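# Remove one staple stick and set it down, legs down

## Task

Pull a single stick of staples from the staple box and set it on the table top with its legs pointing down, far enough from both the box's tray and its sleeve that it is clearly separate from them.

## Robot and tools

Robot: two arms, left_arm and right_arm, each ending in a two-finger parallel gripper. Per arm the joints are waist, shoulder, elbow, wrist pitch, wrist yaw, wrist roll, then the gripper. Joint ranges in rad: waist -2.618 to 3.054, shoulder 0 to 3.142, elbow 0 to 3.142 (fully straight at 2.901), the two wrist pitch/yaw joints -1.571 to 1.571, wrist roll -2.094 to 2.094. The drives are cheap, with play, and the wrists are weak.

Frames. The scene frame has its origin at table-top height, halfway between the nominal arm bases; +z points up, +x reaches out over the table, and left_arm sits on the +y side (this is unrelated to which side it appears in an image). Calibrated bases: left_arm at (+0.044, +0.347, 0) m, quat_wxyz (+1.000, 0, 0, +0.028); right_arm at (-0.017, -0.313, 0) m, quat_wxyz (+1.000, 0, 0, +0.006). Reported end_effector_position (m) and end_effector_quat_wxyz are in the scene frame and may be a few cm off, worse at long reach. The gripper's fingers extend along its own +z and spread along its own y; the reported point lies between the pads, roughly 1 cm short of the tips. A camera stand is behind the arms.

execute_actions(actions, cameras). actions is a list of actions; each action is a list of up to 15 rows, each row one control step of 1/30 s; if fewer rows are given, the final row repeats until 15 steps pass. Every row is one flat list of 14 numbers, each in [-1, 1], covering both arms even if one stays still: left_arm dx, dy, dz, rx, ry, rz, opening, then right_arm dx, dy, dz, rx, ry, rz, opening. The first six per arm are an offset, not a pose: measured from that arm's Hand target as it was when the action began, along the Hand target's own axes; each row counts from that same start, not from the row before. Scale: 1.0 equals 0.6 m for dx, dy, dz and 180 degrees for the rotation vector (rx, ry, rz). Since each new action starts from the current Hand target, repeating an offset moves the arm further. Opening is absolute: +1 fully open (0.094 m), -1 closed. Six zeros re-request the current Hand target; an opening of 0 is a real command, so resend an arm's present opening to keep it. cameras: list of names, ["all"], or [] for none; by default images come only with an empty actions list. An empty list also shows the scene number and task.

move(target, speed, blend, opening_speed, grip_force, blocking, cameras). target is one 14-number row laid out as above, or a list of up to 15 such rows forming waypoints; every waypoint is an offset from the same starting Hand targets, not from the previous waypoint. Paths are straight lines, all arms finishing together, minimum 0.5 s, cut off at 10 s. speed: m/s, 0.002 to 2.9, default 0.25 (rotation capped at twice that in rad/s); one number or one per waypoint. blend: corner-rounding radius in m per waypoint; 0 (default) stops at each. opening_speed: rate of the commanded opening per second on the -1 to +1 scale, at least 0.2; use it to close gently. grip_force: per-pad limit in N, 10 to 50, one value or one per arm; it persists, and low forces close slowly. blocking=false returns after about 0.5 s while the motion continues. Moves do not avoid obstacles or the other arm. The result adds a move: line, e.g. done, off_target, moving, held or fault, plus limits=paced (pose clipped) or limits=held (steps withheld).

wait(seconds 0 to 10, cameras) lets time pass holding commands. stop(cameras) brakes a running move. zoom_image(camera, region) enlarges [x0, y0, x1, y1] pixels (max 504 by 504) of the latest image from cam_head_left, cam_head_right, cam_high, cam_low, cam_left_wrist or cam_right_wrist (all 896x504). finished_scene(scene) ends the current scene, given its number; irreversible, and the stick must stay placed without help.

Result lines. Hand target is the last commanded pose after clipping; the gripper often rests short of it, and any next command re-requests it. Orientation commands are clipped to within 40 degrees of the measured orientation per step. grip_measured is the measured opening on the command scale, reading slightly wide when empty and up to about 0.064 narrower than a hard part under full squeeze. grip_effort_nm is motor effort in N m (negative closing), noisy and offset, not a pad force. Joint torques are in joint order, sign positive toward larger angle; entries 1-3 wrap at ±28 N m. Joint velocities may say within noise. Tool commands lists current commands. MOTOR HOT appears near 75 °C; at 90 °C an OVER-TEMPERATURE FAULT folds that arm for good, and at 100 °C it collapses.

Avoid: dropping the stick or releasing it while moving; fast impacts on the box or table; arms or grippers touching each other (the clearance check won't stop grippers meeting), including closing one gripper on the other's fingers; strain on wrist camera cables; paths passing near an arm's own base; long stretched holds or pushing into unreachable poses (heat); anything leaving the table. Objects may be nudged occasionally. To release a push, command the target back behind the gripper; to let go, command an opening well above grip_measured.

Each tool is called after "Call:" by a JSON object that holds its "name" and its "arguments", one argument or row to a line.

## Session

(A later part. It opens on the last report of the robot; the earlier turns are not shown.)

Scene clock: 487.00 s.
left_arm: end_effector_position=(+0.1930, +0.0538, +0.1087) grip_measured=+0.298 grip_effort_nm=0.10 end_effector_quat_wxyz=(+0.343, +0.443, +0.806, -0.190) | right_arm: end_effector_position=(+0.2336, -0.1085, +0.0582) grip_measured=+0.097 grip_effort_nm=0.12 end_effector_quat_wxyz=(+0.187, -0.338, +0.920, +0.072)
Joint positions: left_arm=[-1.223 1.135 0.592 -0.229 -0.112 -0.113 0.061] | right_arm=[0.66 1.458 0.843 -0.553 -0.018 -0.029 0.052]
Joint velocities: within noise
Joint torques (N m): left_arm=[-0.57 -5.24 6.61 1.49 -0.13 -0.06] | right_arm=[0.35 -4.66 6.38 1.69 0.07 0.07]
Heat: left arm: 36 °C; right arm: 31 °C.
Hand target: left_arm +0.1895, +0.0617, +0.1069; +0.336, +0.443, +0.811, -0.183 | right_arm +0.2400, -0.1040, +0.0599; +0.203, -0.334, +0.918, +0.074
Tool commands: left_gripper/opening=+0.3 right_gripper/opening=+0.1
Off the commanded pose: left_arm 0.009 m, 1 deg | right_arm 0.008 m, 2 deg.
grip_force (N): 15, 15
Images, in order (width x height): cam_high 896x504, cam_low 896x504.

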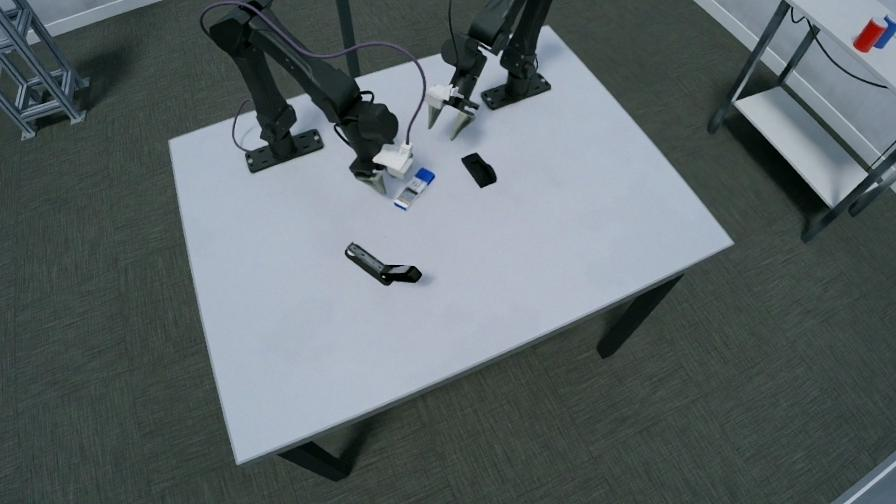

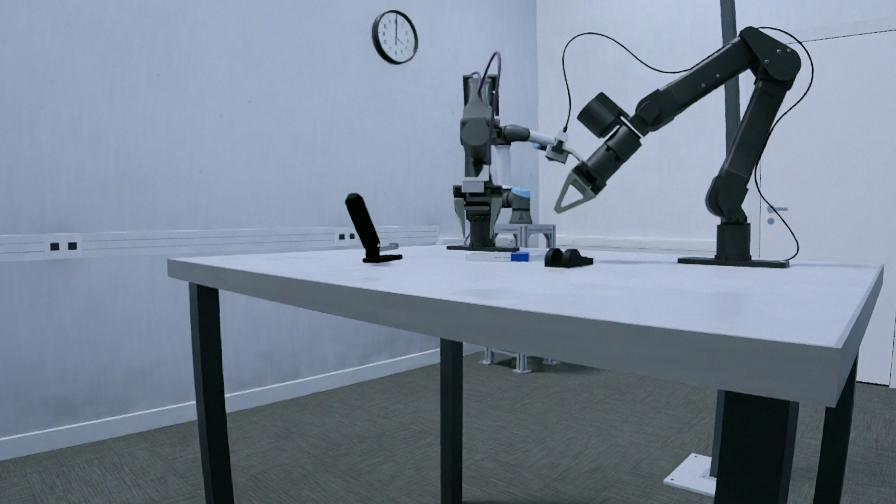

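Call:
{"name": "move", "arguments": {
  "target": [0, 0, 0, 0, 0, 0, 0.3, -0.0460, -0.0210, 0.0525, 0.0082, 0.1372, 0.0367, -0.496],
  "speed": 0.12,
  "cameras": ["cam_right_wrist", "cam_low"]
}}

Call:
{"name": "zoom_image", "arguments": {
  "camera": "cam_right_wrist",
  "region": [240, 300, 640, 504]
}}

Scene clock: 585.10 s.
left_arm: end_effector_position=(+0.1930, +0.0538, +0.1087) grip_measured=+0.298 grip_effort_nm=0.10 end_effector_quat_wxyz=(+0.343, +0.443, +0.806, -0.190) | right_arm: end_effector_position=(+0.2710, -0.0898, +0.0383) grip_measured=-0.493 grip_effort_nm=-0.17 end_effector_quat_wxyz=(-0.004, -0.292, +0.956, +0.003)
Joint positions: left_arm=[-1.223 1.135 0.592 -0.229 -0.112 -0.113 0.061] | right_arm=[0.641 1.976 1.444 -1.045 -0.009 0.06 0.024]
Joint torques (N m): left_arm=[-0.58 -5.3 6.75 1.52 -0.16 -0.07] | right_arm=[-0.39 -8.53 8.51 0.35 0.09 0.06]
Heat: left arm: 34 °C; right arm: 31 °C.
Hand target: left_arm +0.1895, +0.0617, +0.1069; +0.336, +0.443, +0.811, -0.183 | right_arm +0.2775, -0.0891, +0.0429; +0.002, -0.286, +0.958, +0.000
Off the commanded pose: left_arm 0.009 m, 1 deg | right_arm 0.008 m, 1 deg.
grip_force (N): 15, 15
move: done
camera_calibration:
cam_right_wrist: T_world_to_cam=[[0.554134, -0.832402, 0.00649497, -0.224728], [-0.748987, -0.495168, 0.440257, 0.179903], [-0.363255, -0.248826, -0.897848, 0.201031], [0, 0, 0, 1]] pos_world=[0.332299, -0.0479604, 0.102751]
Images, in order (width x height): cam_low 896x504, cam_right_wrist 896x504.

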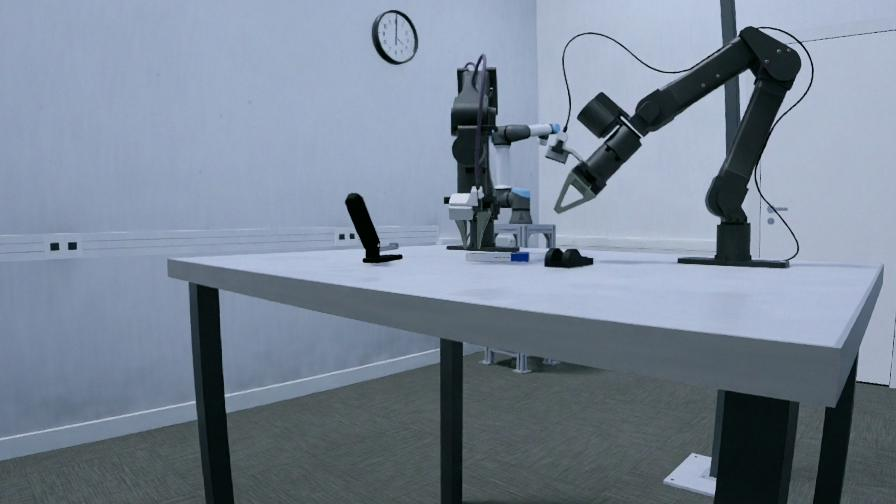

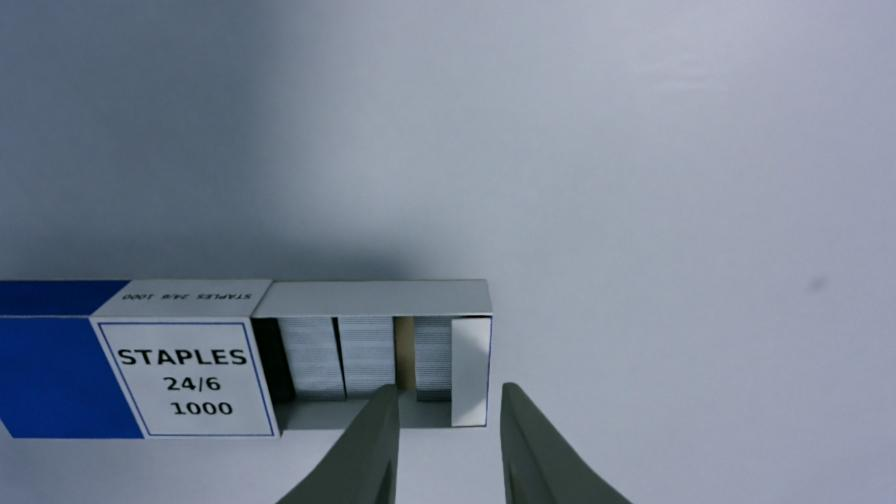

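Scaled by 1.260 from the camera's 896x504 image, which has a finer 1280x720 frame.

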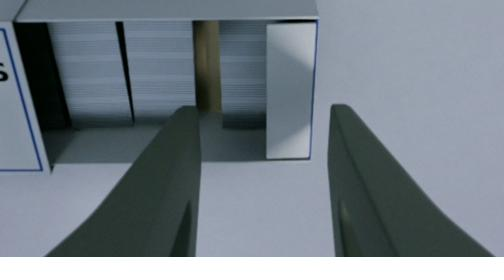

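Call:
{"name": "execute_actions", "arguments": {
  "actions": [],
  "cameras": ["cam_right_wrist"]
}}

Scene clock: 617.83 s.
left_arm: end_effector_position=(+0.1930, +0.0538, +0.1087) grip_measured=+0.298 grip_effort_nm=0.09 end_effector_quat_wxyz=(+0.343, +0.443, +0.806, -0.190) | right_arm: end_effector_position=(+0.2710, -0.0898, +0.0383) grip_measured=-0.493 grip_effort_nm=-0.17 end_effector_quat_wxyz=(-0.004, -0.292, +0.956, +0.003)
Joint positions: left_arm=[-1.223 1.135 0.592 -0.229 -0.112 -0.113 0.061] | right_arm=[0.641 1.976 1.444 -1.045 -0.009 0.06 0.024]
Joint velocities: within noise
Joint torques (N m): left_arm=[-0.49 -5.29 6.54 1.49 -0.13 -0.08] | right_arm=[-0.42 -8.47 8.57 0.33 0.09 0.07]
Heat: left arm: 34 °C; right arm: 33 °C.
Hand target: left_arm +0.1895, +0.0617, +0.1069; +0.336, +0.443, +0.811, -0.183 | right_arm +0.2775, -0.0891, +0.0429; +0.002, -0.286, +0.958, +0.000
Tool commands: left_gripper/opening=+0.3 right_gripper/opening=-0.496
Off the commanded pose: left_arm 0.009 m, 1 deg | right_arm 0.008 m, 1 deg.
grip_force (N): 15, 15
camera_calibration:
cam_right_wrist: T_world_to_cam=[[0.554134, -0.832402, 0.00649497, -0.224728], [-0.748987, -0.495168, 0.440257, 0.179903], [-0.363255, -0.248826, -0.897848, 0.201031], [0, 0, 0, 1]] pos_world=[0.332299, -0.0479604, 0.102751]
Images, in order (width x height): cam_right_wrist 896x504.

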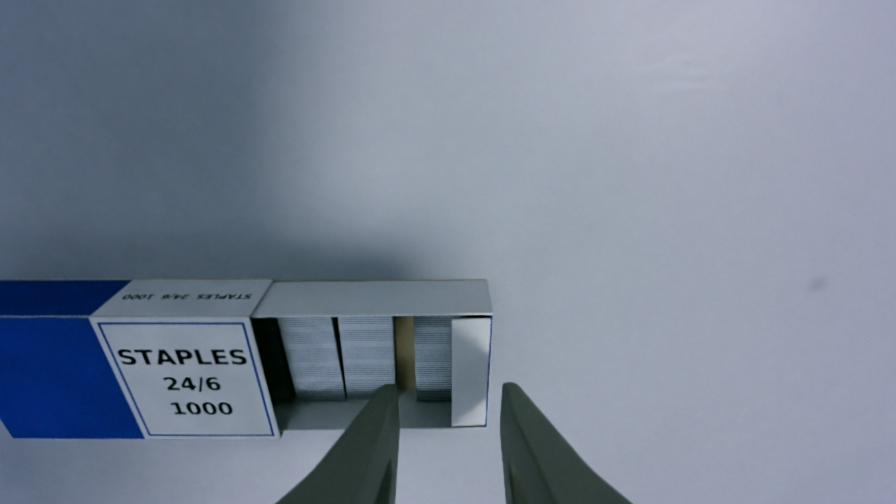

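Call:
{"name": "move", "arguments": {
  "target": [0,0,0,0,0,0,0.3, 0,-0.0033,0.0267,0,0,0,-0.41],
  "speed": 0.06,
  "cameras": ["cam_right_wrist"]
}}

Scene clock: 639.77 s.
left_arm: end_effector_position=(+0.1930, +0.0538, +0.1087) grip_measured=+0.298 grip_effort_nm=0.09 end_effector_quat_wxyz=(+0.343, +0.443, +0.806, -0.190) | right_arm: end_effector_position=(+0.2737, -0.0901, +0.0304) grip_measured=-0.413 grip_effort_nm=0.13 end_effector_quat_wxyz=(-0.005, -0.290, +0.957, +0.003)
Joint positions: left_arm=[-1.223 1.135 0.592 -0.229 -0.112 -0.113 0.061] | right_arm=[0.636 1.994 1.438 -1.023 -0.008 0.06 0.028]
Joint torques (N m): left_arm=[-0.42 -5.18 6.49 1.46 -0.14 -0.09] | right_arm=[-0.36 -8.62 5.56 0.71 0.09 0.02]
Heat: left arm: 34 °C; right arm: 34 °C.
Hand target: left_arm +0.1895, +0.0617, +0.1069; +0.336, +0.443, +0.811, -0.183 | right_arm +0.2786, -0.0907, +0.0269; +0.002, -0.286, +0.958, +0.000
Off the commanded pose: left_arm 0.009 m, 1 deg | right_arm 0.006 m, 1 deg.
grip_force (N): 15, 15
move: done
camera_calibration:
cam_right_wrist: T_world_to_cam=[[0.549997, -0.835137, 0.00707609, -0.225644], [-0.750619, -0.490585, 0.442604, 0.185973], [-0.366163, -0.248742, -0.896689, 0.195567], [0, 0, 0, 1]] pos_world=[0.335308, -0.0485624, 0.0946471]
Images, in order (width x height): cam_right_wrist 896x504.

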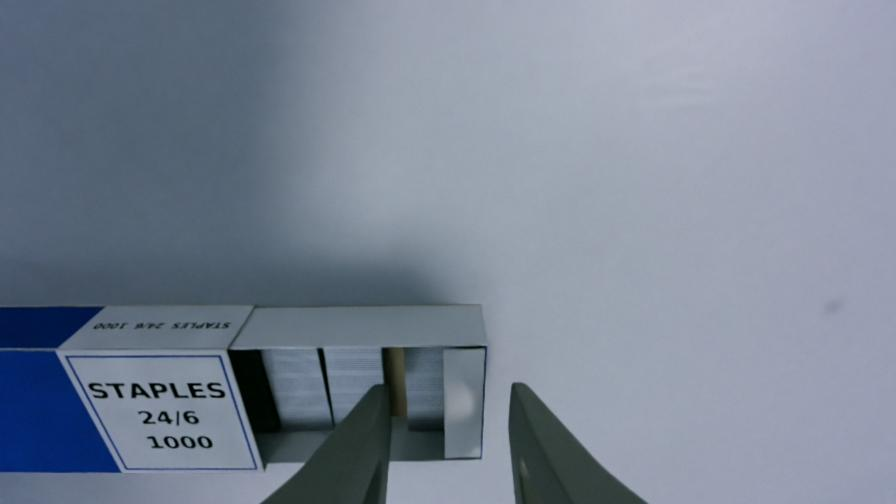

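Call:
{"name": "zoom_image", "arguments": {
  "camera": "cam_right_wrist",
  "region": [320, 320, 560, 480]
}}

Scaled by 2.100 from the camera's 896x504 image, which has a finer 1280x720 frame.

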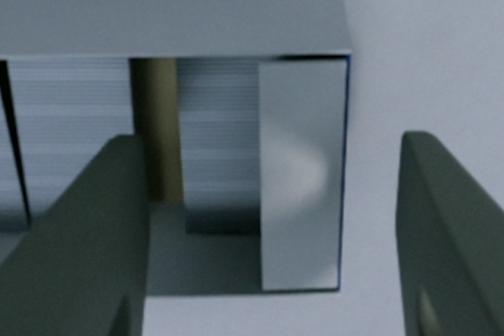

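Call:
{"name": "move", "arguments": {
  "target": [0,0,0,0,0,0,0.3, 0,-0.0028,0.0083,0,0,0,-0.41],
  "speed": 0.05,
  "cameras": ["cam_right_wrist"]
}}

Call:
{"name": "zoom_image", "arguments": {
  "camera": "cam_right_wrist",
  "region": [320, 320, 560, 480]
}}

Scene clock: 661.73 s.
left_arm: end_effector_position=(+0.1930, +0.0538, +0.1087) grip_measured=+0.298 grip_effort_nm=0.09 end_effector_quat_wxyz=(+0.343, +0.443, +0.806, -0.190) | right_arm: end_effector_position=(+0.2747, -0.0914, +0.0256) grip_measured=-0.413 grip_effort_nm=0.13 end_effector_quat_wxyz=(-0.005, -0.287, +0.958, +0.003)
Joint positions: left_arm=[-1.223 1.135 0.592 -0.229 -0.112 -0.113 0.061] | right_arm=[0.632 2 1.426 -1.005 -0.008 0.06 0.028]
Joint torques (N m): left_arm=[-0.68 -5.29 6.42 1.44 -0.14 -0.1] | right_arm=[-0.36 -8.58 5.56 0.74 0.09 -0.05]
Heat: left arm: 33 °C; right arm: 33 °C.
Hand target: left_arm +0.1895, +0.0617, +0.1069; +0.336, +0.443, +0.811, -0.183 | right_arm +0.2796, -0.0920, +0.0220; +0.002, -0.286, +0.958, +0.000
Off the commanded pose: left_arm 0.009 m, 1 deg | right_arm 0.006 m, 1 deg.
grip_force (N): 15, 15
move: done
camera_calibration:
cam_right_wrist: T_world_to_cam=[[0.546187, -0.837634, 0.00706933, -0.226455], [-0.752979, -0.487255, 0.442272, 0.189206], [-0.367018, -0.246886, -0.896853, 0.191701], [0, 0, 0, 1]] pos_world=[0.336513, -0.0501663, 0.0898476]
Images, in order (width x height): cam_right_wrist 896x504.

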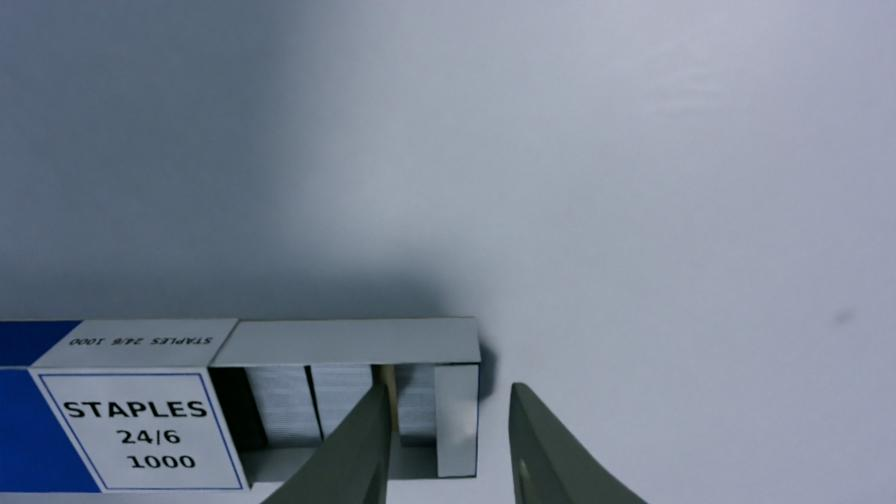

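Scaled by 2.100 from the camera's 896x504 image, which has a finer 1280x720 frame.

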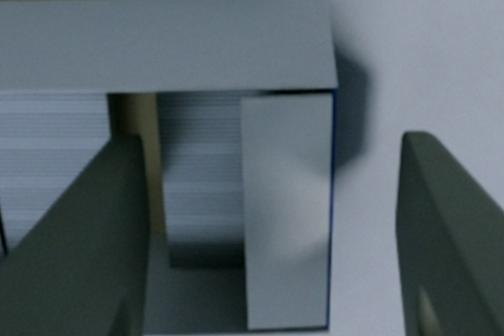

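Call:
{"name": "move", "arguments": {
  "target": [0,0,0,0,0,0,0.3, 0,0,0.0133,0,0,0,-0.41],
  "speed": 0.04,
  "cameras": ["cam_right_wrist"]
}}

Call:
{"name": "zoom_image", "arguments": {
  "camera": "cam_right_wrist",
  "region": [320, 320, 560, 480]
}}

Scene clock: 671.03 s.
left_arm: end_effector_position=(+0.1930, +0.0538, +0.1087) grip_measured=+0.298 grip_effort_nm=0.10 end_effector_quat_wxyz=(+0.343, +0.443, +0.806, -0.190) | right_arm: end_effector_position=(+0.2748, -0.0914, +0.0176) grip_measured=-0.413 grip_effort_nm=0.13 end_effector_quat_wxyz=(-0.005, -0.287, +0.958, +0.003)
Joint positions: left_arm=[-1.223 1.135 0.592 -0.229 -0.112 -0.113 0.061] | right_arm=[0.632 2.01 1.408 -0.976 -0.008 0.06 0.028]
Joint torques (N m): left_arm=[-0.57 -5.31 6.5 1.49 -0.13 -0.07] | right_arm=[-0.39 -8.64 5.56 0.74 0.09 -0.02]
Heat: left arm: 33 °C; right arm: 33 °C.
Hand target: left_arm +0.1895, +0.0617, +0.1069; +0.336, +0.443, +0.811, -0.183 | right_arm +0.2797, -0.0920, +0.0140; +0.002, -0.286, +0.958, +0.000
Off the commanded pose: left_arm 0.009 m, 1 deg | right_arm 0.006 m, 1 deg.
grip_force (N): 15, 15
move: done
camera_calibration:
cam_right_wrist: T_world_to_cam=[[0.546187, -0.837634, 0.00706933, -0.22637], [-0.752979, -0.487255, 0.442272, 0.192824], [-0.367018, -0.246886, -0.896853, 0.184677], [0, 0, 0, 1]] pos_world=[0.336613, -0.0500663, 0.0819476]
Images, in order (width x height): cam_right_wrist 896x504.

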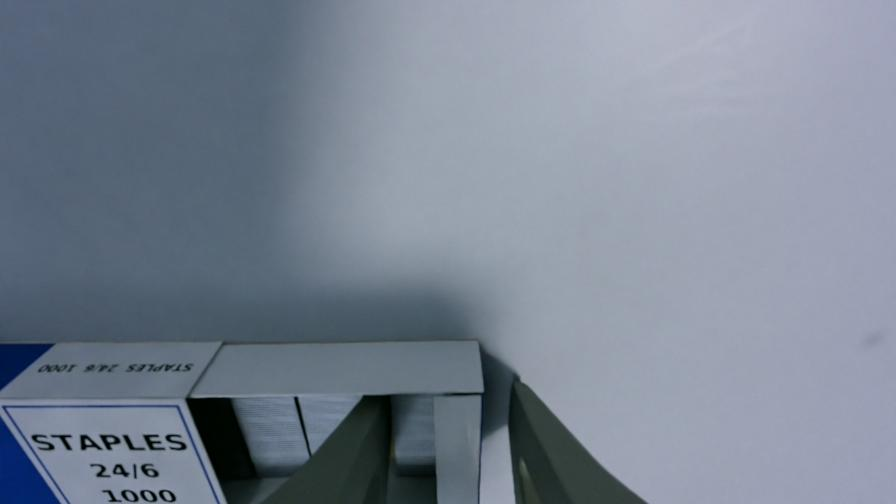

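Scaled by 2.100 from the camera's 896x504 image, which has a finer 1280x720 frame.

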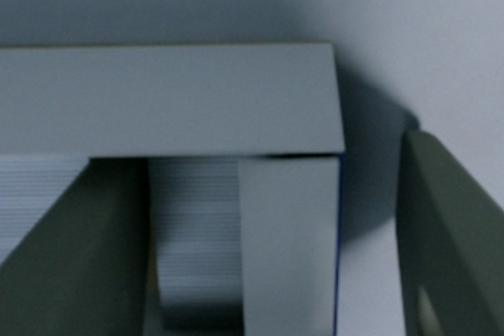

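Call:
{"name": "move", "arguments": {
  "target": [0,0,0,0,0,0,0.3, 0,-0.0095,0.001,0,0,0,-0.41],
  "speed": 0.04,
  "cameras": ["cam_right_wrist"]
}}

Call:
{"name": "zoom_image", "arguments": {
  "camera": "cam_right_wrist",
  "region": [320, 320, 560, 480]
}}

Scene clock: 675.93 s.
left_arm: end_effector_position=(+0.1930, +0.0538, +0.1087) grip_measured=+0.298 grip_effort_nm=0.10 end_effector_quat_wxyz=(+0.343, +0.443, +0.806, -0.190) | right_arm: end_effector_position=(+0.2786, -0.0953, +0.0176) grip_measured=-0.413 grip_effort_nm=0.13 end_effector_quat_wxyz=(-0.004, -0.285, +0.959, +0.003)
Joint positions: left_arm=[-1.223 1.135 0.592 -0.229 -0.112 -0.113 0.061] | right_arm=[0.617 2.01 1.408 -0.973 -0.008 0.05 0.028]
Joint torques (N m): left_arm=[-0.49 -5.24 6.61 1.48 -0.14 -0.05] | right_arm=[-0.47 -8.66 5.3 0.74 0.08 -0.09]
Heat: left arm: 33 °C; right arm: 34 °C.
Hand target: left_arm +0.1895, +0.0617, +0.1069; +0.336, +0.443, +0.811, -0.183 | right_arm +0.2828, -0.0969, +0.0134; +0.002, -0.286, +0.958, +0.000
Off the commanded pose: left_arm 0.009 m, 1 deg | right_arm 0.006 m, 1 deg.
grip_force (N): 15, 15
move: done
camera_calibration:
cam_right_wrist: T_world_to_cam=[[0.541645, -0.84058, 0.00682161, -0.230788], [-0.756548, -0.483928, 0.439829, 0.195124], [-0.36641, -0.243392, -0.898056, 0.185287], [0, 0, 0, 1]] pos_world=[0.340517, -0.0544724, 0.0821515]
Images, in order (width x height): cam_right_wrist 896x504.

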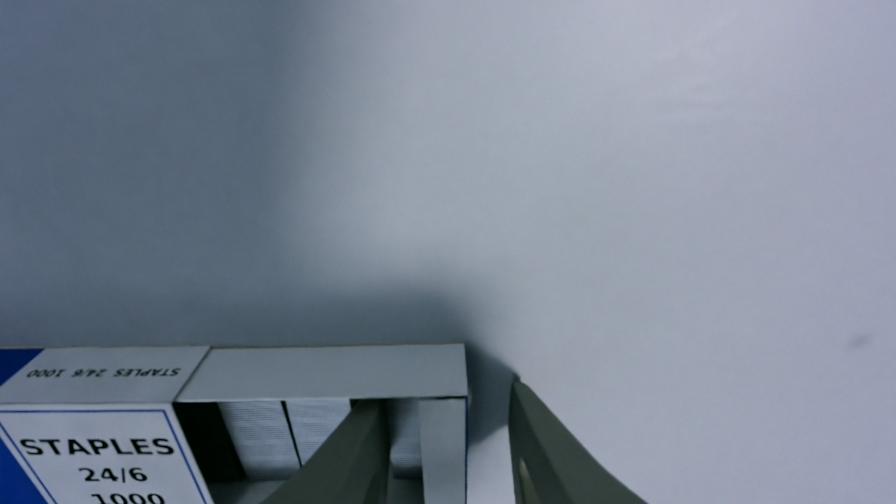

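Scaled by 2.100 from the camera's 896x504 image, which has a finer 1280x720 frame.

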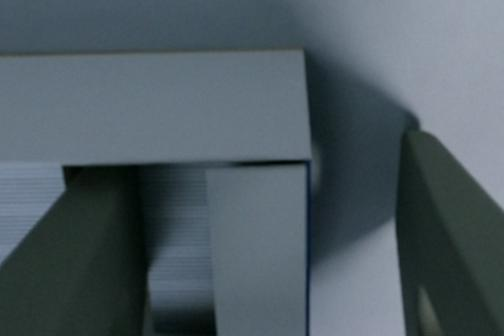

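Call:
{"name": "move", "arguments": {
  "target": [0,0,0,0,0,0,0.3, 0,0,-0.0165,0,0,0,-0.41],
  "speed": 0.04,
  "cameras": ["cam_right_wrist"]
}}

Call:
{"name": "zoom_image", "arguments": {
  "camera": "cam_right_wrist",
  "region": [320, 320, 560, 480]
}}

Scene clock: 691.93 s.
left_arm: end_effector_position=(+0.1930, +0.0538, +0.1087) grip_measured=+0.298 grip_effort_nm=0.09 end_effector_quat_wxyz=(+0.343, +0.443, +0.806, -0.190) | right_arm: end_effector_position=(+0.2789, -0.0957, +0.0176) grip_measured=-0.413 grip_effort_nm=0.13 end_effector_quat_wxyz=(-0.004, -0.285, +0.959, +0.003)
Joint positions: left_arm=[-1.223 1.135 0.592 -0.229 -0.112 -0.113 0.061] | right_arm=[0.616 2.01 1.408 -0.973 -0.008 0.049 0.028]
Joint torques (N m): left_arm=[-0.64 -5.23 6.53 1.49 -0.11 -0.03] | right_arm=[-0.34 -9.76 7.08 0.36 0.09 -0.08]
Heat: left arm: 33 °C; right arm: 34 °C.
Hand target: left_arm +0.1895, +0.0617, +0.1069; +0.336, +0.443, +0.811, -0.183 | right_arm +0.2827, -0.0968, +0.0233; +0.002, -0.286, +0.958, +0.000
Off the commanded pose: left_arm 0.009 m, 1 deg | right_arm 0.007 m, 1 deg.
grip_force (N): 15, 15
move: done
camera_calibration:
cam_right_wrist: T_world_to_cam=[[0.541405, -0.840734, 0.00686823, -0.231164], [-0.756714, -0.483706, 0.439786, 0.195155], [-0.36642, -0.243299, -0.898077, 0.185274], [0, 0, 0, 1]] pos_world=[0.340718, -0.0548727, 0.0821515]
Images, in order (width x height): cam_right_wrist 896x504.

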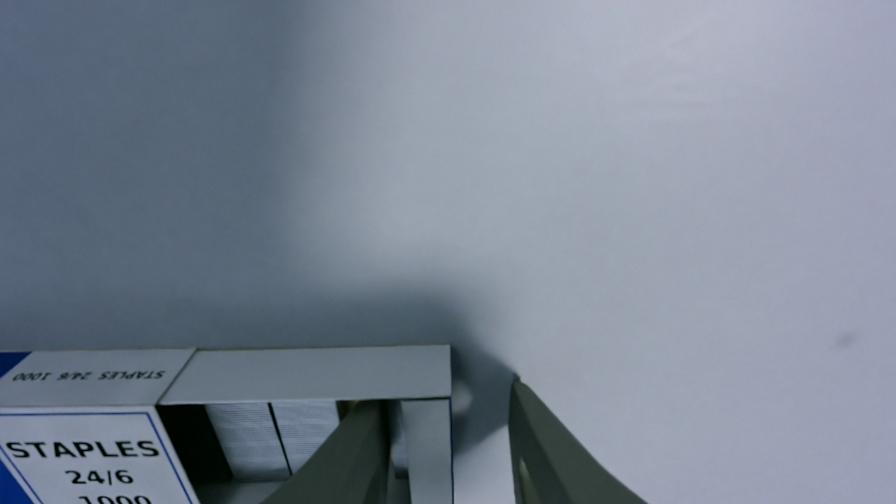

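Scaled by 2.100 from the camera's 896x504 image, which has a finer 1280x720 frame.

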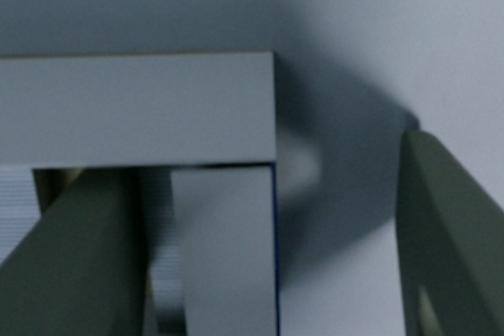

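Call:
{"name": "move", "arguments": {
  "target": [0,0,0,0,0,0,0.3, 0,0,0,0,0,0,0.06],
  "opening_speed": 0.4,
  "cameras": ["cam_right_wrist"]
}}

Call:
{"name": "zoom_image", "arguments": {
  "camera": "cam_right_wrist",
  "region": [260, 340, 500, 500]
}}

Scene clock: 711.87 s.
left_arm: end_effector_position=(+0.1930, +0.0538, +0.1087) grip_measured=+0.298 grip_effort_nm=0.10 end_effector_quat_wxyz=(+0.343, +0.443, +0.806, -0.190) | right_arm: end_effector_position=(+0.2789, -0.0957, +0.0176) grip_measured=+0.057 grip_effort_nm=0.13 end_effector_quat_wxyz=(-0.004, -0.285, +0.959, +0.003)
Joint positions: left_arm=[-1.223 1.135 0.592 -0.229 -0.112 -0.113 0.061] | right_arm=[0.616 2.01 1.408 -0.973 -0.008 0.049 0.05]
Joint velocities: left_arm=[within noise] | right_arm=[0.002 0.002 -0.012 -0.066 -0.066 -0.168 -0.001]
Joint torques (N m): left_arm=[-0.49 -5.14 6.5 1.49 -0.12 -0.04] | right_arm=[-0.32 -9.8 7.06 0.34 0.09 -0.07]
Heat: left arm: 33 °C; right arm: 36 °C.
Hand target: left_arm +0.1895, +0.0617, +0.1069; +0.336, +0.443, +0.811, -0.183 | right_arm +0.2827, -0.0968, +0.0233; +0.002, -0.286, +0.958, +0.000
Off the commanded pose: left_arm 0.009 m, 1 deg | right_arm 0.007 m, 1 deg.
grip_force (N): 15, 15
move: done
camera_calibration:
cam_right_wrist: T_world_to_cam=[[0.541405, -0.840734, 0.00686823, -0.231164], [-0.756714, -0.483706, 0.439786, 0.195155], [-0.36642, -0.243299, -0.898077, 0.185274], [0, 0, 0, 1]] pos_world=[0.340718, -0.0548727, 0.0821515]
Images, in order (width x height): cam_right_wrist 896x504.

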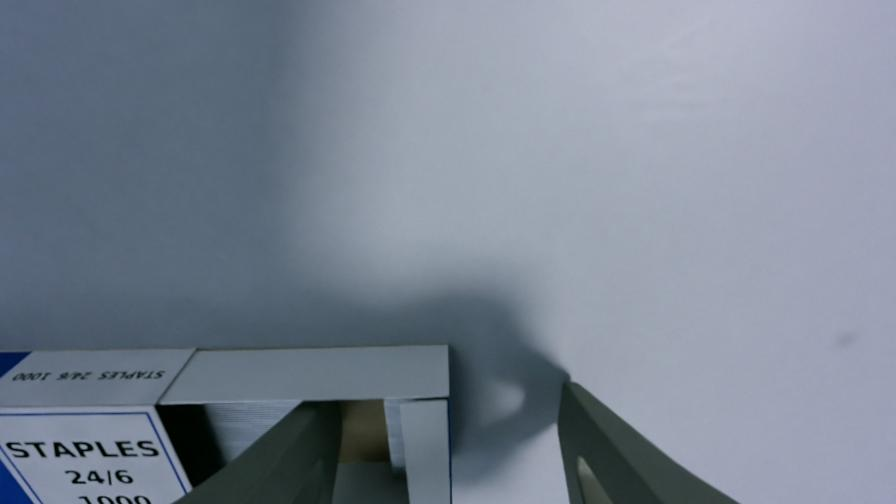

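Scaled by 2.100 from the camera's 896x504 image, which has a finer 1280x720 frame.

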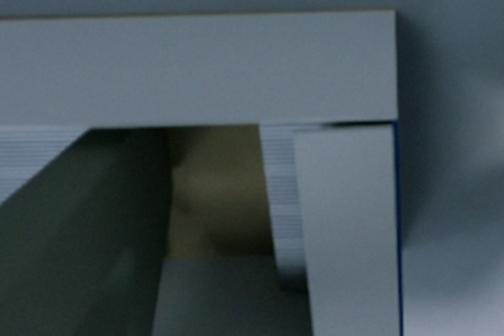

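Call:
{"name": "move", "arguments": {
  "target": [0,0,0,0,0,0,0.3, 0,0,0,0,0,0,0.24],
  "opening_speed": 0.4,
  "cameras": ["cam_right_wrist"]
}}

Call:
{"name": "zoom_image", "arguments": {
  "camera": "cam_right_wrist",
  "region": [220, 340, 460, 500]
}}

Scene clock: 717.23 s.
left_arm: end_effector_position=(+0.1930, +0.0538, +0.1087) grip_measured=+0.298 grip_effort_nm=0.09 end_effector_quat_wxyz=(+0.343, +0.443, +0.806, -0.190) | right_arm: end_effector_position=(+0.2789, -0.0957, +0.0176) grip_measured=+0.237 grip_effort_nm=0.13 end_effector_quat_wxyz=(-0.004, -0.285, +0.959, +0.003)
Joint positions: left_arm=[-1.223 1.135 0.592 -0.229 -0.112 -0.113 0.061] | right_arm=[0.616 2.01 1.408 -0.973 -0.008 0.049 0.058]
Joint torques (N m): left_arm=[-0.55 -5.31 6.43 1.51 -0.14 -0.06] | right_arm=[-0.32 -9.81 7.08 0.37 0.1 -0.09]
Heat: left arm: 33 °C; right arm: 36 °C.
Hand target: left_arm +0.1895, +0.0617, +0.1069; +0.336, +0.443, +0.811, -0.183 | right_arm +0.2827, -0.0969, +0.0233; +0.002, -0.286, +0.958, +0.000
Off the commanded pose: left_arm 0.009 m, 1 deg | right_arm 0.007 m, 1 deg.
grip_force (N): 15, 15
move: done
camera_calibration:
cam_right_wrist: T_world_to_cam=[[0.541673, -0.840558, 0.00720608, -0.231272], [-0.756624, -0.483814, 0.439823, 0.195115], [-0.366211, -0.243693, -0.898055, 0.185179], [0, 0, 0, 1]] pos_world=[0.340717, -0.0548721, 0.0821512]
Images, in order (width x height): cam_right_wrist 896x504.

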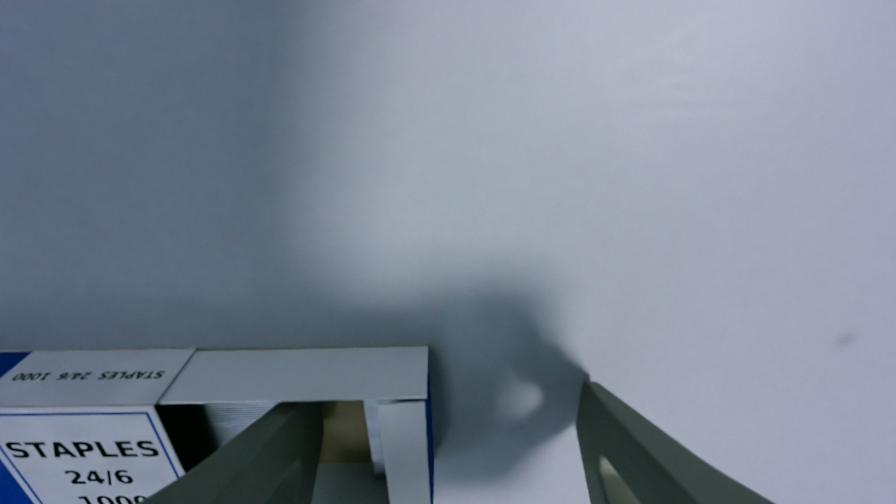

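Scaled by 2.100 from the camera's 896x504 image, which has a finer 1280x720 frame.

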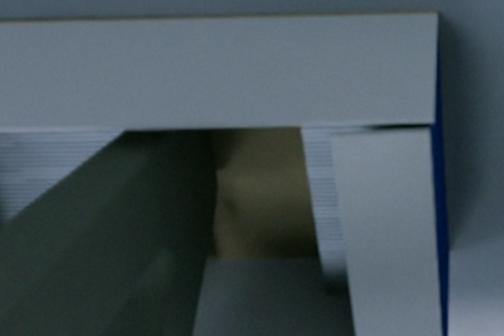

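Call:
{"name": "move", "arguments": {
  "target": [
    [0,0,0,0,0,0,0.3, 0,0,-0.025,0,0,0,0.24],
    [0,0,0,0,0,0,0.3, 0,0.037,-0.025,0,0,0,-0.234]
  ],
  "speed": 0.06,
  "opening_speed": 1.0,
  "cameras": ["cam_right_wrist"]
}}

Call:
{"name": "zoom_image", "arguments": {
  "camera": "cam_right_wrist",
  "region": [300, 340, 540, 500]
}}

Scene clock: 745.63 s.
left_arm: end_effector_position=(+0.1930, +0.0538, +0.1087) grip_measured=+0.298 grip_effort_nm=0.09 end_effector_quat_wxyz=(+0.343, +0.443, +0.806, -0.190) | right_arm: end_effector_position=(+0.2633, -0.0820, +0.0250) grip_measured=-0.231 grip_effort_nm=-0.17 end_effector_quat_wxyz=(-0.016, -0.290, +0.957, -0.002)
Joint positions: left_arm=[-1.223 1.135 0.592 -0.229 -0.112 -0.113 0.061] | right_arm=[0.672 2.01 1.439 -1.03 -0.007 0.094 0.036]
Joint torques (N m): left_arm=[-0.57 -5.14 6.64 1.49 -0.15 -0.04] | right_arm=[0.05 -10.96 8.32 0.29 0.07 0.08]
Heat: left arm: 33 °C; right arm: 37 °C.
Hand target: left_arm +0.1895, +0.0617, +0.1069; +0.336, +0.443, +0.811, -0.183 | right_arm +0.2705, -0.0783, +0.0383; +0.002, -0.286, +0.958, +0.000
Off the commanded pose: left_arm 0.009 m, 1 deg | right_arm 0.016 m, 2 deg.
grip_force (N): 15, 15
move: off_target (right_arm); target 2's new opening was sent with right_arm's hand 0.016 m and 2 deg from that target
camera_calibration:
cam_right_wrist: T_world_to_cam=[[0.551179, -0.834317, 0.0108251, -0.213332], [-0.742289, -0.484374, 0.463021, 0.1824], [-0.381063, -0.263243, -0.886281, 0.191428], [0, 0, 0, 1]] pos_world=[0.325924, -0.0392451, 0.0875136]
Images, in order (width x height): cam_right_wrist 896x504.

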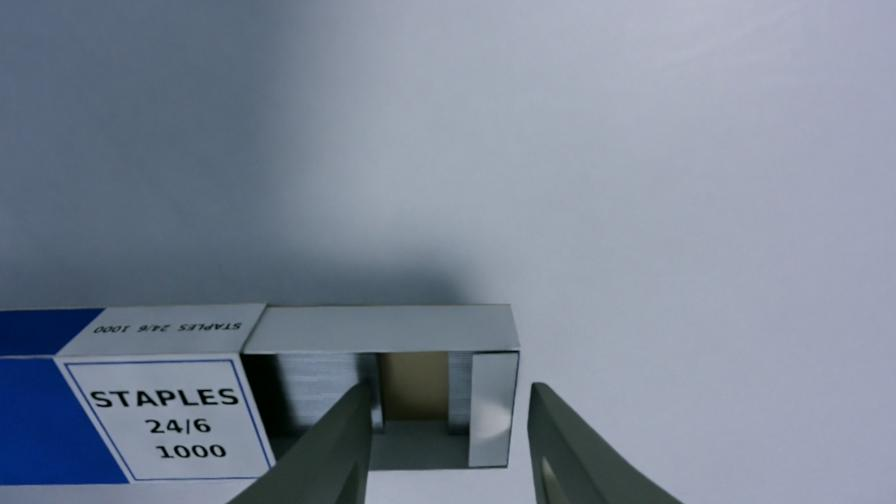

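Scaled by 2.100 from the camera's 896x504 image, which has a finer 1280x720 frame.

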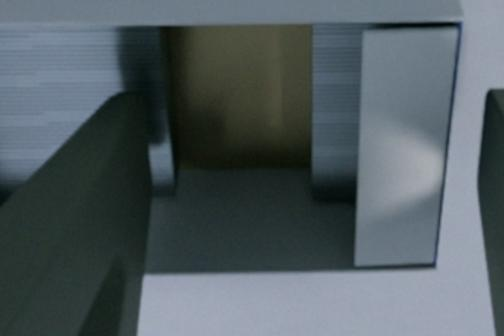

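Call:
{"name": "move", "arguments": {
  "target": [0,0,0,0,0,0,0.3, 0.0067,0.001,0.026,0,0,0,-0.13],
  "speed": 0.06,
  "opening_speed": 1.0,
  "cameras": ["cam_right_wrist"]
}}

Call:
{"name": "zoom_image", "arguments": {
  "camera": "cam_right_wrist",
  "region": [300, 340, 540, 500]
}}

Scene clock: 760.17 s.
left_arm: end_effector_position=(+0.1930, +0.0538, +0.1087) grip_measured=+0.298 grip_effort_nm=0.09 end_effector_quat_wxyz=(+0.343, +0.443, +0.806, -0.190) | right_arm: end_effector_position=(+0.2630, -0.0822, +0.0223) grip_measured=-0.133 grip_effort_nm=0.13 end_effector_quat_wxyz=(-0.015, -0.289, +0.957, -0.002)
Joint positions: left_arm=[-1.223 1.135 0.592 -0.229 -0.112 -0.113 0.061] | right_arm=[0.672 2.01 1.428 -1.017 -0.007 0.097 0.041]
Joint torques (N m): left_arm=[-0.55 -5.18 6.42 1.56 -0.16 -0.02] | right_arm=[0.31 -10.33 4.53 0.84 0.07 0.07]
Heat: left arm: 33 °C; right arm: 38 °C.
Hand target: left_arm +0.1895, +0.0617, +0.1069; +0.336, +0.443, +0.811, -0.183 | right_arm +0.2668, -0.0799, +0.0226; +0.002, -0.286, +0.958, +0.000
Off the commanded pose: left_arm 0.009 m, 1 deg | right_arm 0.004 m, 2 deg.
grip_force (N): 15, 15
move: done
camera_calibration:
cam_right_wrist: T_world_to_cam=[[0.548888, -0.835828, 0.0106398, -0.212859], [-0.744427, -0.482996, 0.461024, 0.184011], [-0.380198, -0.260971, -0.887324, 0.188866], [0, 0, 0, 1]] pos_world=[0.325625, -0.0397488, 0.0850168]
Images, in order (width x height): cam_right_wrist 896x504.

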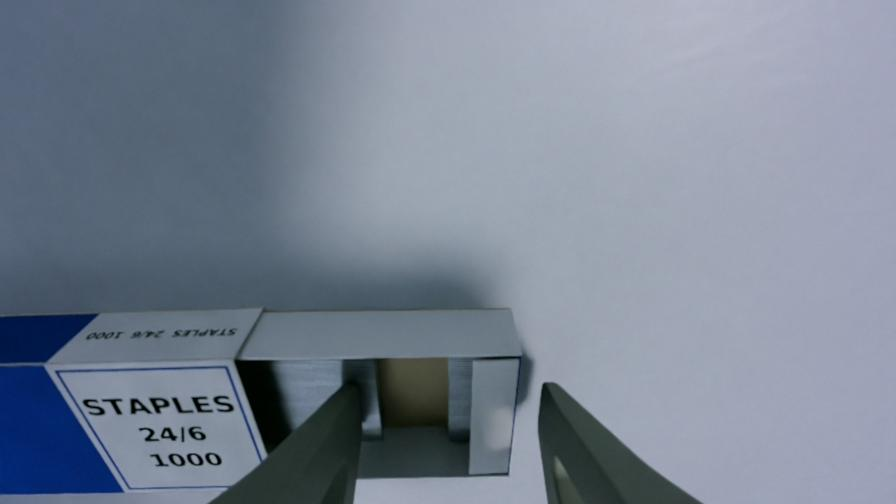

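Scaled by 2.100 from the camera's 896x504 image, which has a finer 1280x720 frame.

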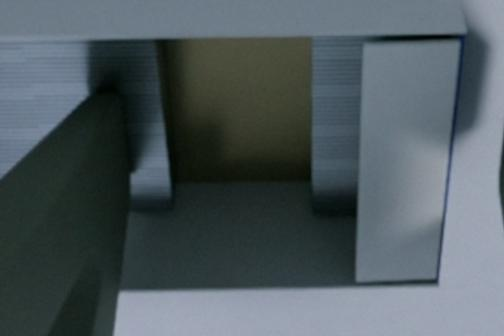

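Call:
{"name": "move", "arguments": {
  "target": [0,0,0,0,0,0,0.3, 0,0,0.015,0,0,0,-0.13],
  "speed": 0.03,
  "cameras": ["cam_right_wrist"]
}}

Call:
{"name": "zoom_image", "arguments": {
  "camera": "cam_right_wrist",
  "region": [300, 340, 540, 500]
}}

Scene clock: 766.47 s.
left_arm: end_effector_position=(+0.1930, +0.0538, +0.1087) grip_measured=+0.298 grip_effort_nm=0.10 end_effector_quat_wxyz=(+0.343, +0.443, +0.806, -0.190) | right_arm: end_effector_position=(+0.2628, -0.0823, +0.0217) grip_measured=-0.133 grip_effort_nm=0.13 end_effector_quat_wxyz=(-0.011, -0.289, +0.957, -0.001)
Joint positions: left_arm=[-1.223 1.135 0.592 -0.229 -0.112 -0.113 0.061] | right_arm=[0.672 2.004 1.415 -1.003 -0.007 0.097 0.041]
Joint torques (N m): left_arm=[-0.61 -5.34 6.64 1.49 -0.13 -0.09] | right_arm=[0.25 -8.68 3.89 1.09 0.08 0.07]
Heat: left arm: 33 °C; right arm: 38 °C.
Hand target: left_arm +0.1895, +0.0617, +0.1069; +0.336, +0.443, +0.811, -0.183 | right_arm +0.2668, -0.0800, +0.0136; +0.002, -0.286, +0.958, +0.000
Off the commanded pose: left_arm 0.009 m, 1 deg | right_arm 0.009 m, 2 deg.
grip_force (N): 15, 15
move: done
camera_calibration:
cam_right_wrist: T_world_to_cam=[[0.5488, -0.835895, 0.0099177, -0.212832], [-0.747137, -0.485136, 0.454345, 0.184842], [-0.374973, -0.256754, -0.890771, 0.187252], [0, 0, 0, 1]] pos_world=[0.325119, -0.0401536, 0.0849275]
Images, in order (width x height): cam_right_wrist 896x504.

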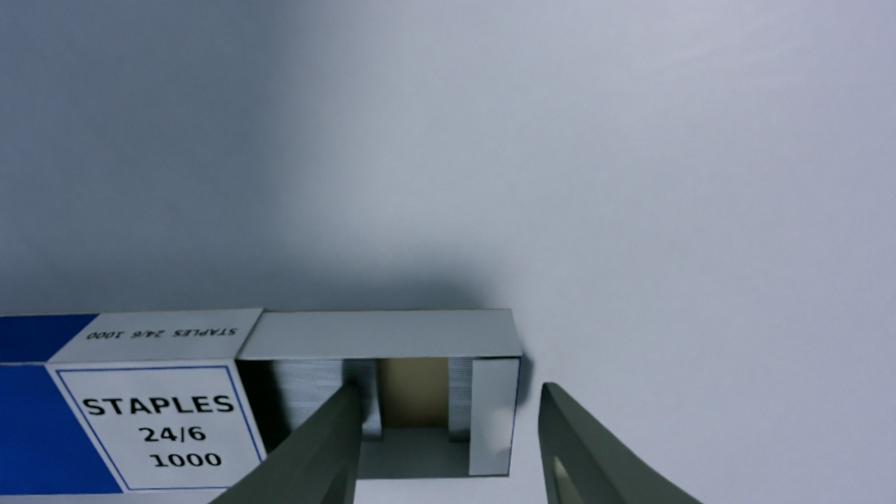

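Scaled by 2.100 from the camera's 896x504 image, which has a finer 1280x720 frame.

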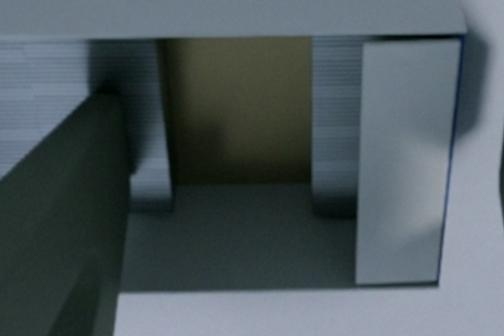

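Call:
{"name": "move", "arguments": {
  "target": [0,0,0,0,0,0,0.3, 0,0,0,0,0,0,-0.36],
  "opening_speed": 0.25,
  "cameras": ["cam_right_wrist"]
}}

Call:
{"name": "zoom_image", "arguments": {
  "camera": "cam_right_wrist",
  "region": [300, 340, 540, 500]
}}

Scene clock: 774.37 s.
left_arm: end_effector_position=(+0.1930, +0.0538, +0.1087) grip_measured=+0.298 grip_effort_nm=0.10 end_effector_quat_wxyz=(+0.343, +0.443, +0.806, -0.190) | right_arm: end_effector_position=(+0.2633, -0.0820, +0.0217) grip_measured=-0.357 grip_effort_nm=-0.20 end_effector_quat_wxyz=(-0.010, -0.289, +0.957, +0.000)
Joint positions: left_arm=[-1.223 1.135 0.592 -0.229 -0.112 -0.113 0.061] | right_arm=[0.672 2.004 1.415 -1.001 -0.007 0.097 0.03]
Joint torques (N m): left_arm=[-0.61 -5.37 6.39 1.47 -0.16 -0.08] | right_arm=[0.28 -8.69 3.89 1.05 0.07 0.07]
Heat: left arm: 33 °C; right arm: 37 °C.
Hand target: left_arm +0.1895, +0.0617, +0.1069; +0.336, +0.443, +0.811, -0.183 | right_arm +0.2668, -0.0800, +0.0136; +0.002, -0.286, +0.958, +0.000
Off the commanded pose: left_arm 0.009 m, 1 deg | right_arm 0.009 m, 1 deg.
grip_force (N): 15, 15
move: done
camera_calibration:
cam_right_wrist: T_world_to_cam=[[0.548812, -0.83589, 0.00966551, -0.212814], [-0.747922, -0.485825, 0.452312, 0.18547], [-0.373388, -0.255463, -0.891807, 0.18722], [0, 0, 0, 1]] pos_world=[0.325417, -0.0399551, 0.0851308]
Images, in order (width x height): cam_right_wrist 896x504.

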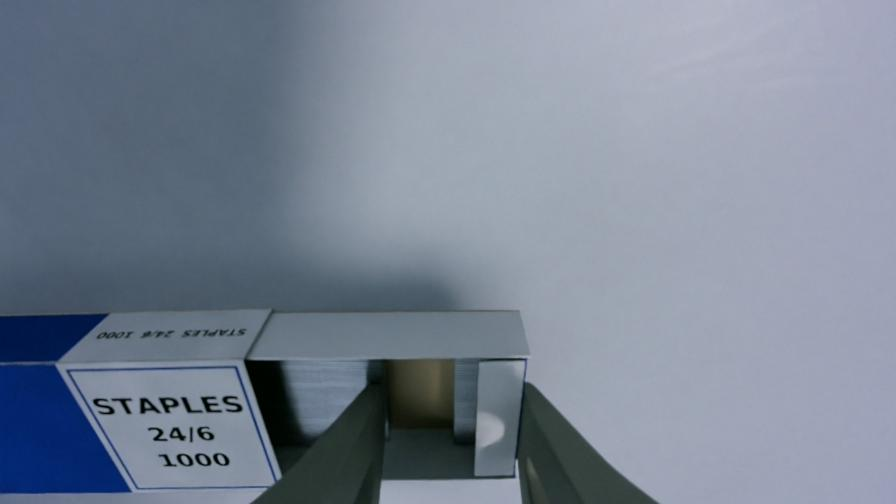

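Scaled by 2.100 from the camera's 896x504 image, which has a finer 1280x720 frame.

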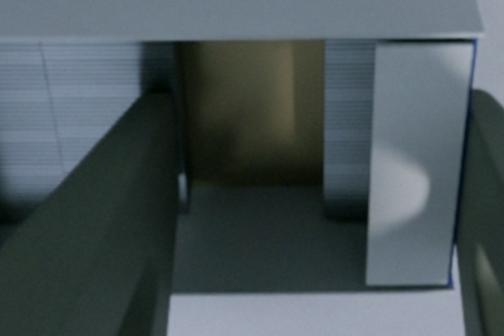

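Call:
{"name": "move", "arguments": {
  "target": [
    [0,0,0,0,0,0,0.3, 0.003,0,-0.0424,0,0,0,-0.36],
    [0,0,0,0,0,0,0.3, 0.003,0.0108,-0.0424,0,0,0,-0.085]
  ],
  "speed": 0.06,
  "opening_speed": 1.0,
  "cameras": ["cam_right_wrist"]
}}

Call:
{"name": "zoom_image", "arguments": {
  "camera": "cam_right_wrist",
  "region": [300, 340, 540, 500]
}}

Scene clock: 828.40 s.
left_arm: end_effector_position=(+0.1930, +0.0538, +0.1087) grip_measured=+0.298 grip_effort_nm=0.09 end_effector_quat_wxyz=(+0.343, +0.443, +0.806, -0.190) | right_arm: end_effector_position=(+0.2555, -0.0813, +0.0229) grip_measured=-0.088 grip_effort_nm=0.13 end_effector_quat_wxyz=(-0.019, -0.288, +0.958, -0.005)
Joint positions: left_arm=[-1.223 1.135 0.592 -0.229 -0.112 -0.113 0.061] | right_arm=[0.688 2.001 1.416 -1.025 -0.006 0.115 0.043]
Joint torques (N m): left_arm=[-0.46 -5.31 6.54 1.47 -0.17 -0.07] | right_arm=[0.46 -11.67 8.17 0.3 0.04 0.07]
Heat: left arm: 33 °C; right arm: 35 °C.
Hand target: left_arm +0.1895, +0.0617, +0.1069; +0.336, +0.443, +0.811, -0.183 | right_arm +0.2618, -0.0757, +0.0390; +0.002, -0.286, +0.958, +0.000
Off the commanded pose: left_arm 0.009 m, 1 deg | right_arm 0.018 m, 3 deg.
grip_force (N): 15, 15
move: off_target (right_arm); target 2's new opening was sent with right_arm's hand 0.018 m and 2 deg from that target
camera_calibration:
cam_right_wrist: T_world_to_cam=[[0.546778, -0.837171, 0.0133455, -0.207677], [-0.742104, -0.477184, 0.470719, 0.178227], [-0.387704, -0.267283, -0.882182, 0.188083], [0, 0, 0, 1]] pos_world=[0.318736, -0.0385426, 0.0848]
Images, in order (width x height): cam_right_wrist 896x504.

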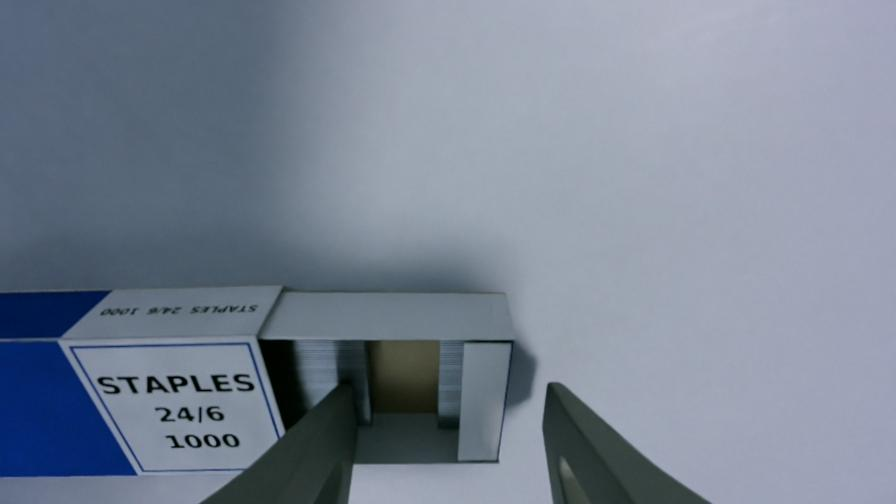

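Scaled by 2.100 from the camera's 896x504 image, which has a finer 1280x720 frame.

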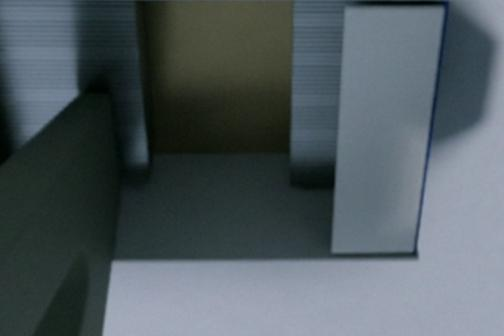

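Call:
{"name": "move", "arguments": {
  "target": [
    [0,0,0,0,0,0,0.3, 0.003,0,-0.003,0,0,0,-0.03],
    [0,0,0,0,0,0,0.3, 0.003,0.0125,-0.003,0,0,0,-0.03]
  ],
  "speed": 0.06,
  "opening_speed": 1.0,
  "cameras": ["cam_right_wrist"]
}}

Call:
{"name": "zoom_image", "arguments": {
  "camera": "cam_right_wrist",
  "region": [280, 320, 520, 480]
}}

Scene clock: 863.03 s.
left_arm: end_effector_position=(+0.1930, +0.0538, +0.1087) grip_measured=+0.298 grip_effort_nm=0.10 end_effector_quat_wxyz=(+0.343, +0.443, +0.806, -0.190) | right_arm: end_effector_position=(+0.2503, -0.0762, +0.0231) grip_measured=-0.033 grip_effort_nm=0.13 end_effector_quat_wxyz=(-0.020, -0.287, +0.958, -0.006)
Joint positions: left_arm=[-1.223 1.135 0.592 -0.229 -0.112 -0.113 0.061] | right_arm=[0.708 2.001 1.416 -1.028 -0.006 0.136 0.045]
Joint torques (N m): left_arm=[-0.53 -5.23 6.58 1.51 -0.12 -0.04] | right_arm=[0.62 -12.1 8.09 0.27 0.07 0.05]
Heat: left arm: 33 °C; right arm: 34 °C.
Hand target: left_arm +0.1895, +0.0617, +0.1069; +0.336, +0.443, +0.811, -0.183 | right_arm +0.2561, -0.0704, +0.0408; +0.002, -0.286, +0.958, +0.000
Off the commanded pose: left_arm 0.009 m, 1 deg | right_arm 0.020 m, 3 deg.
grip_force (N): 15, 15
move: off_target (right_arm)
camera_calibration:
cam_right_wrist: T_world_to_cam=[[0.546471, -0.837353, 0.0144589, -0.200538], [-0.741652, -0.475851, 0.472778, 0.176655], [-0.389001, -0.269083, -0.881063, 0.187745], [0, 0, 0, 1]] pos_world=[0.313638, -0.0333407, 0.0847961]
Images, in order (width x height): cam_right_wrist 896x504.

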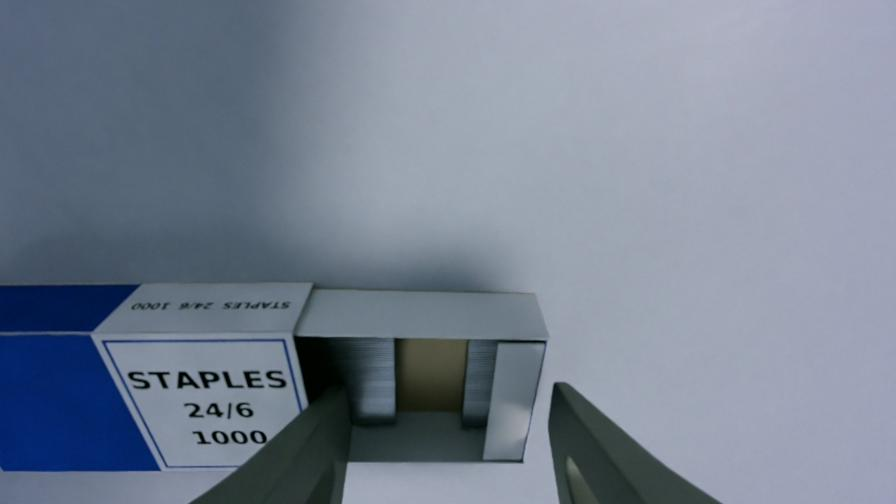

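Scaled by 2.100 from the camera's 896x504 image, which has a finer 1280x720 frame.

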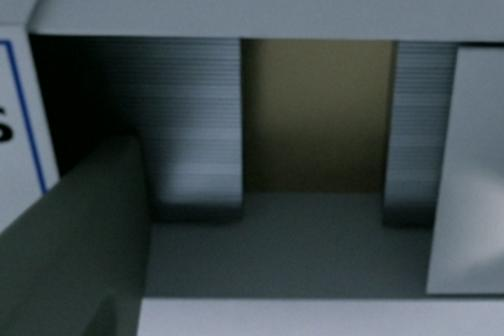

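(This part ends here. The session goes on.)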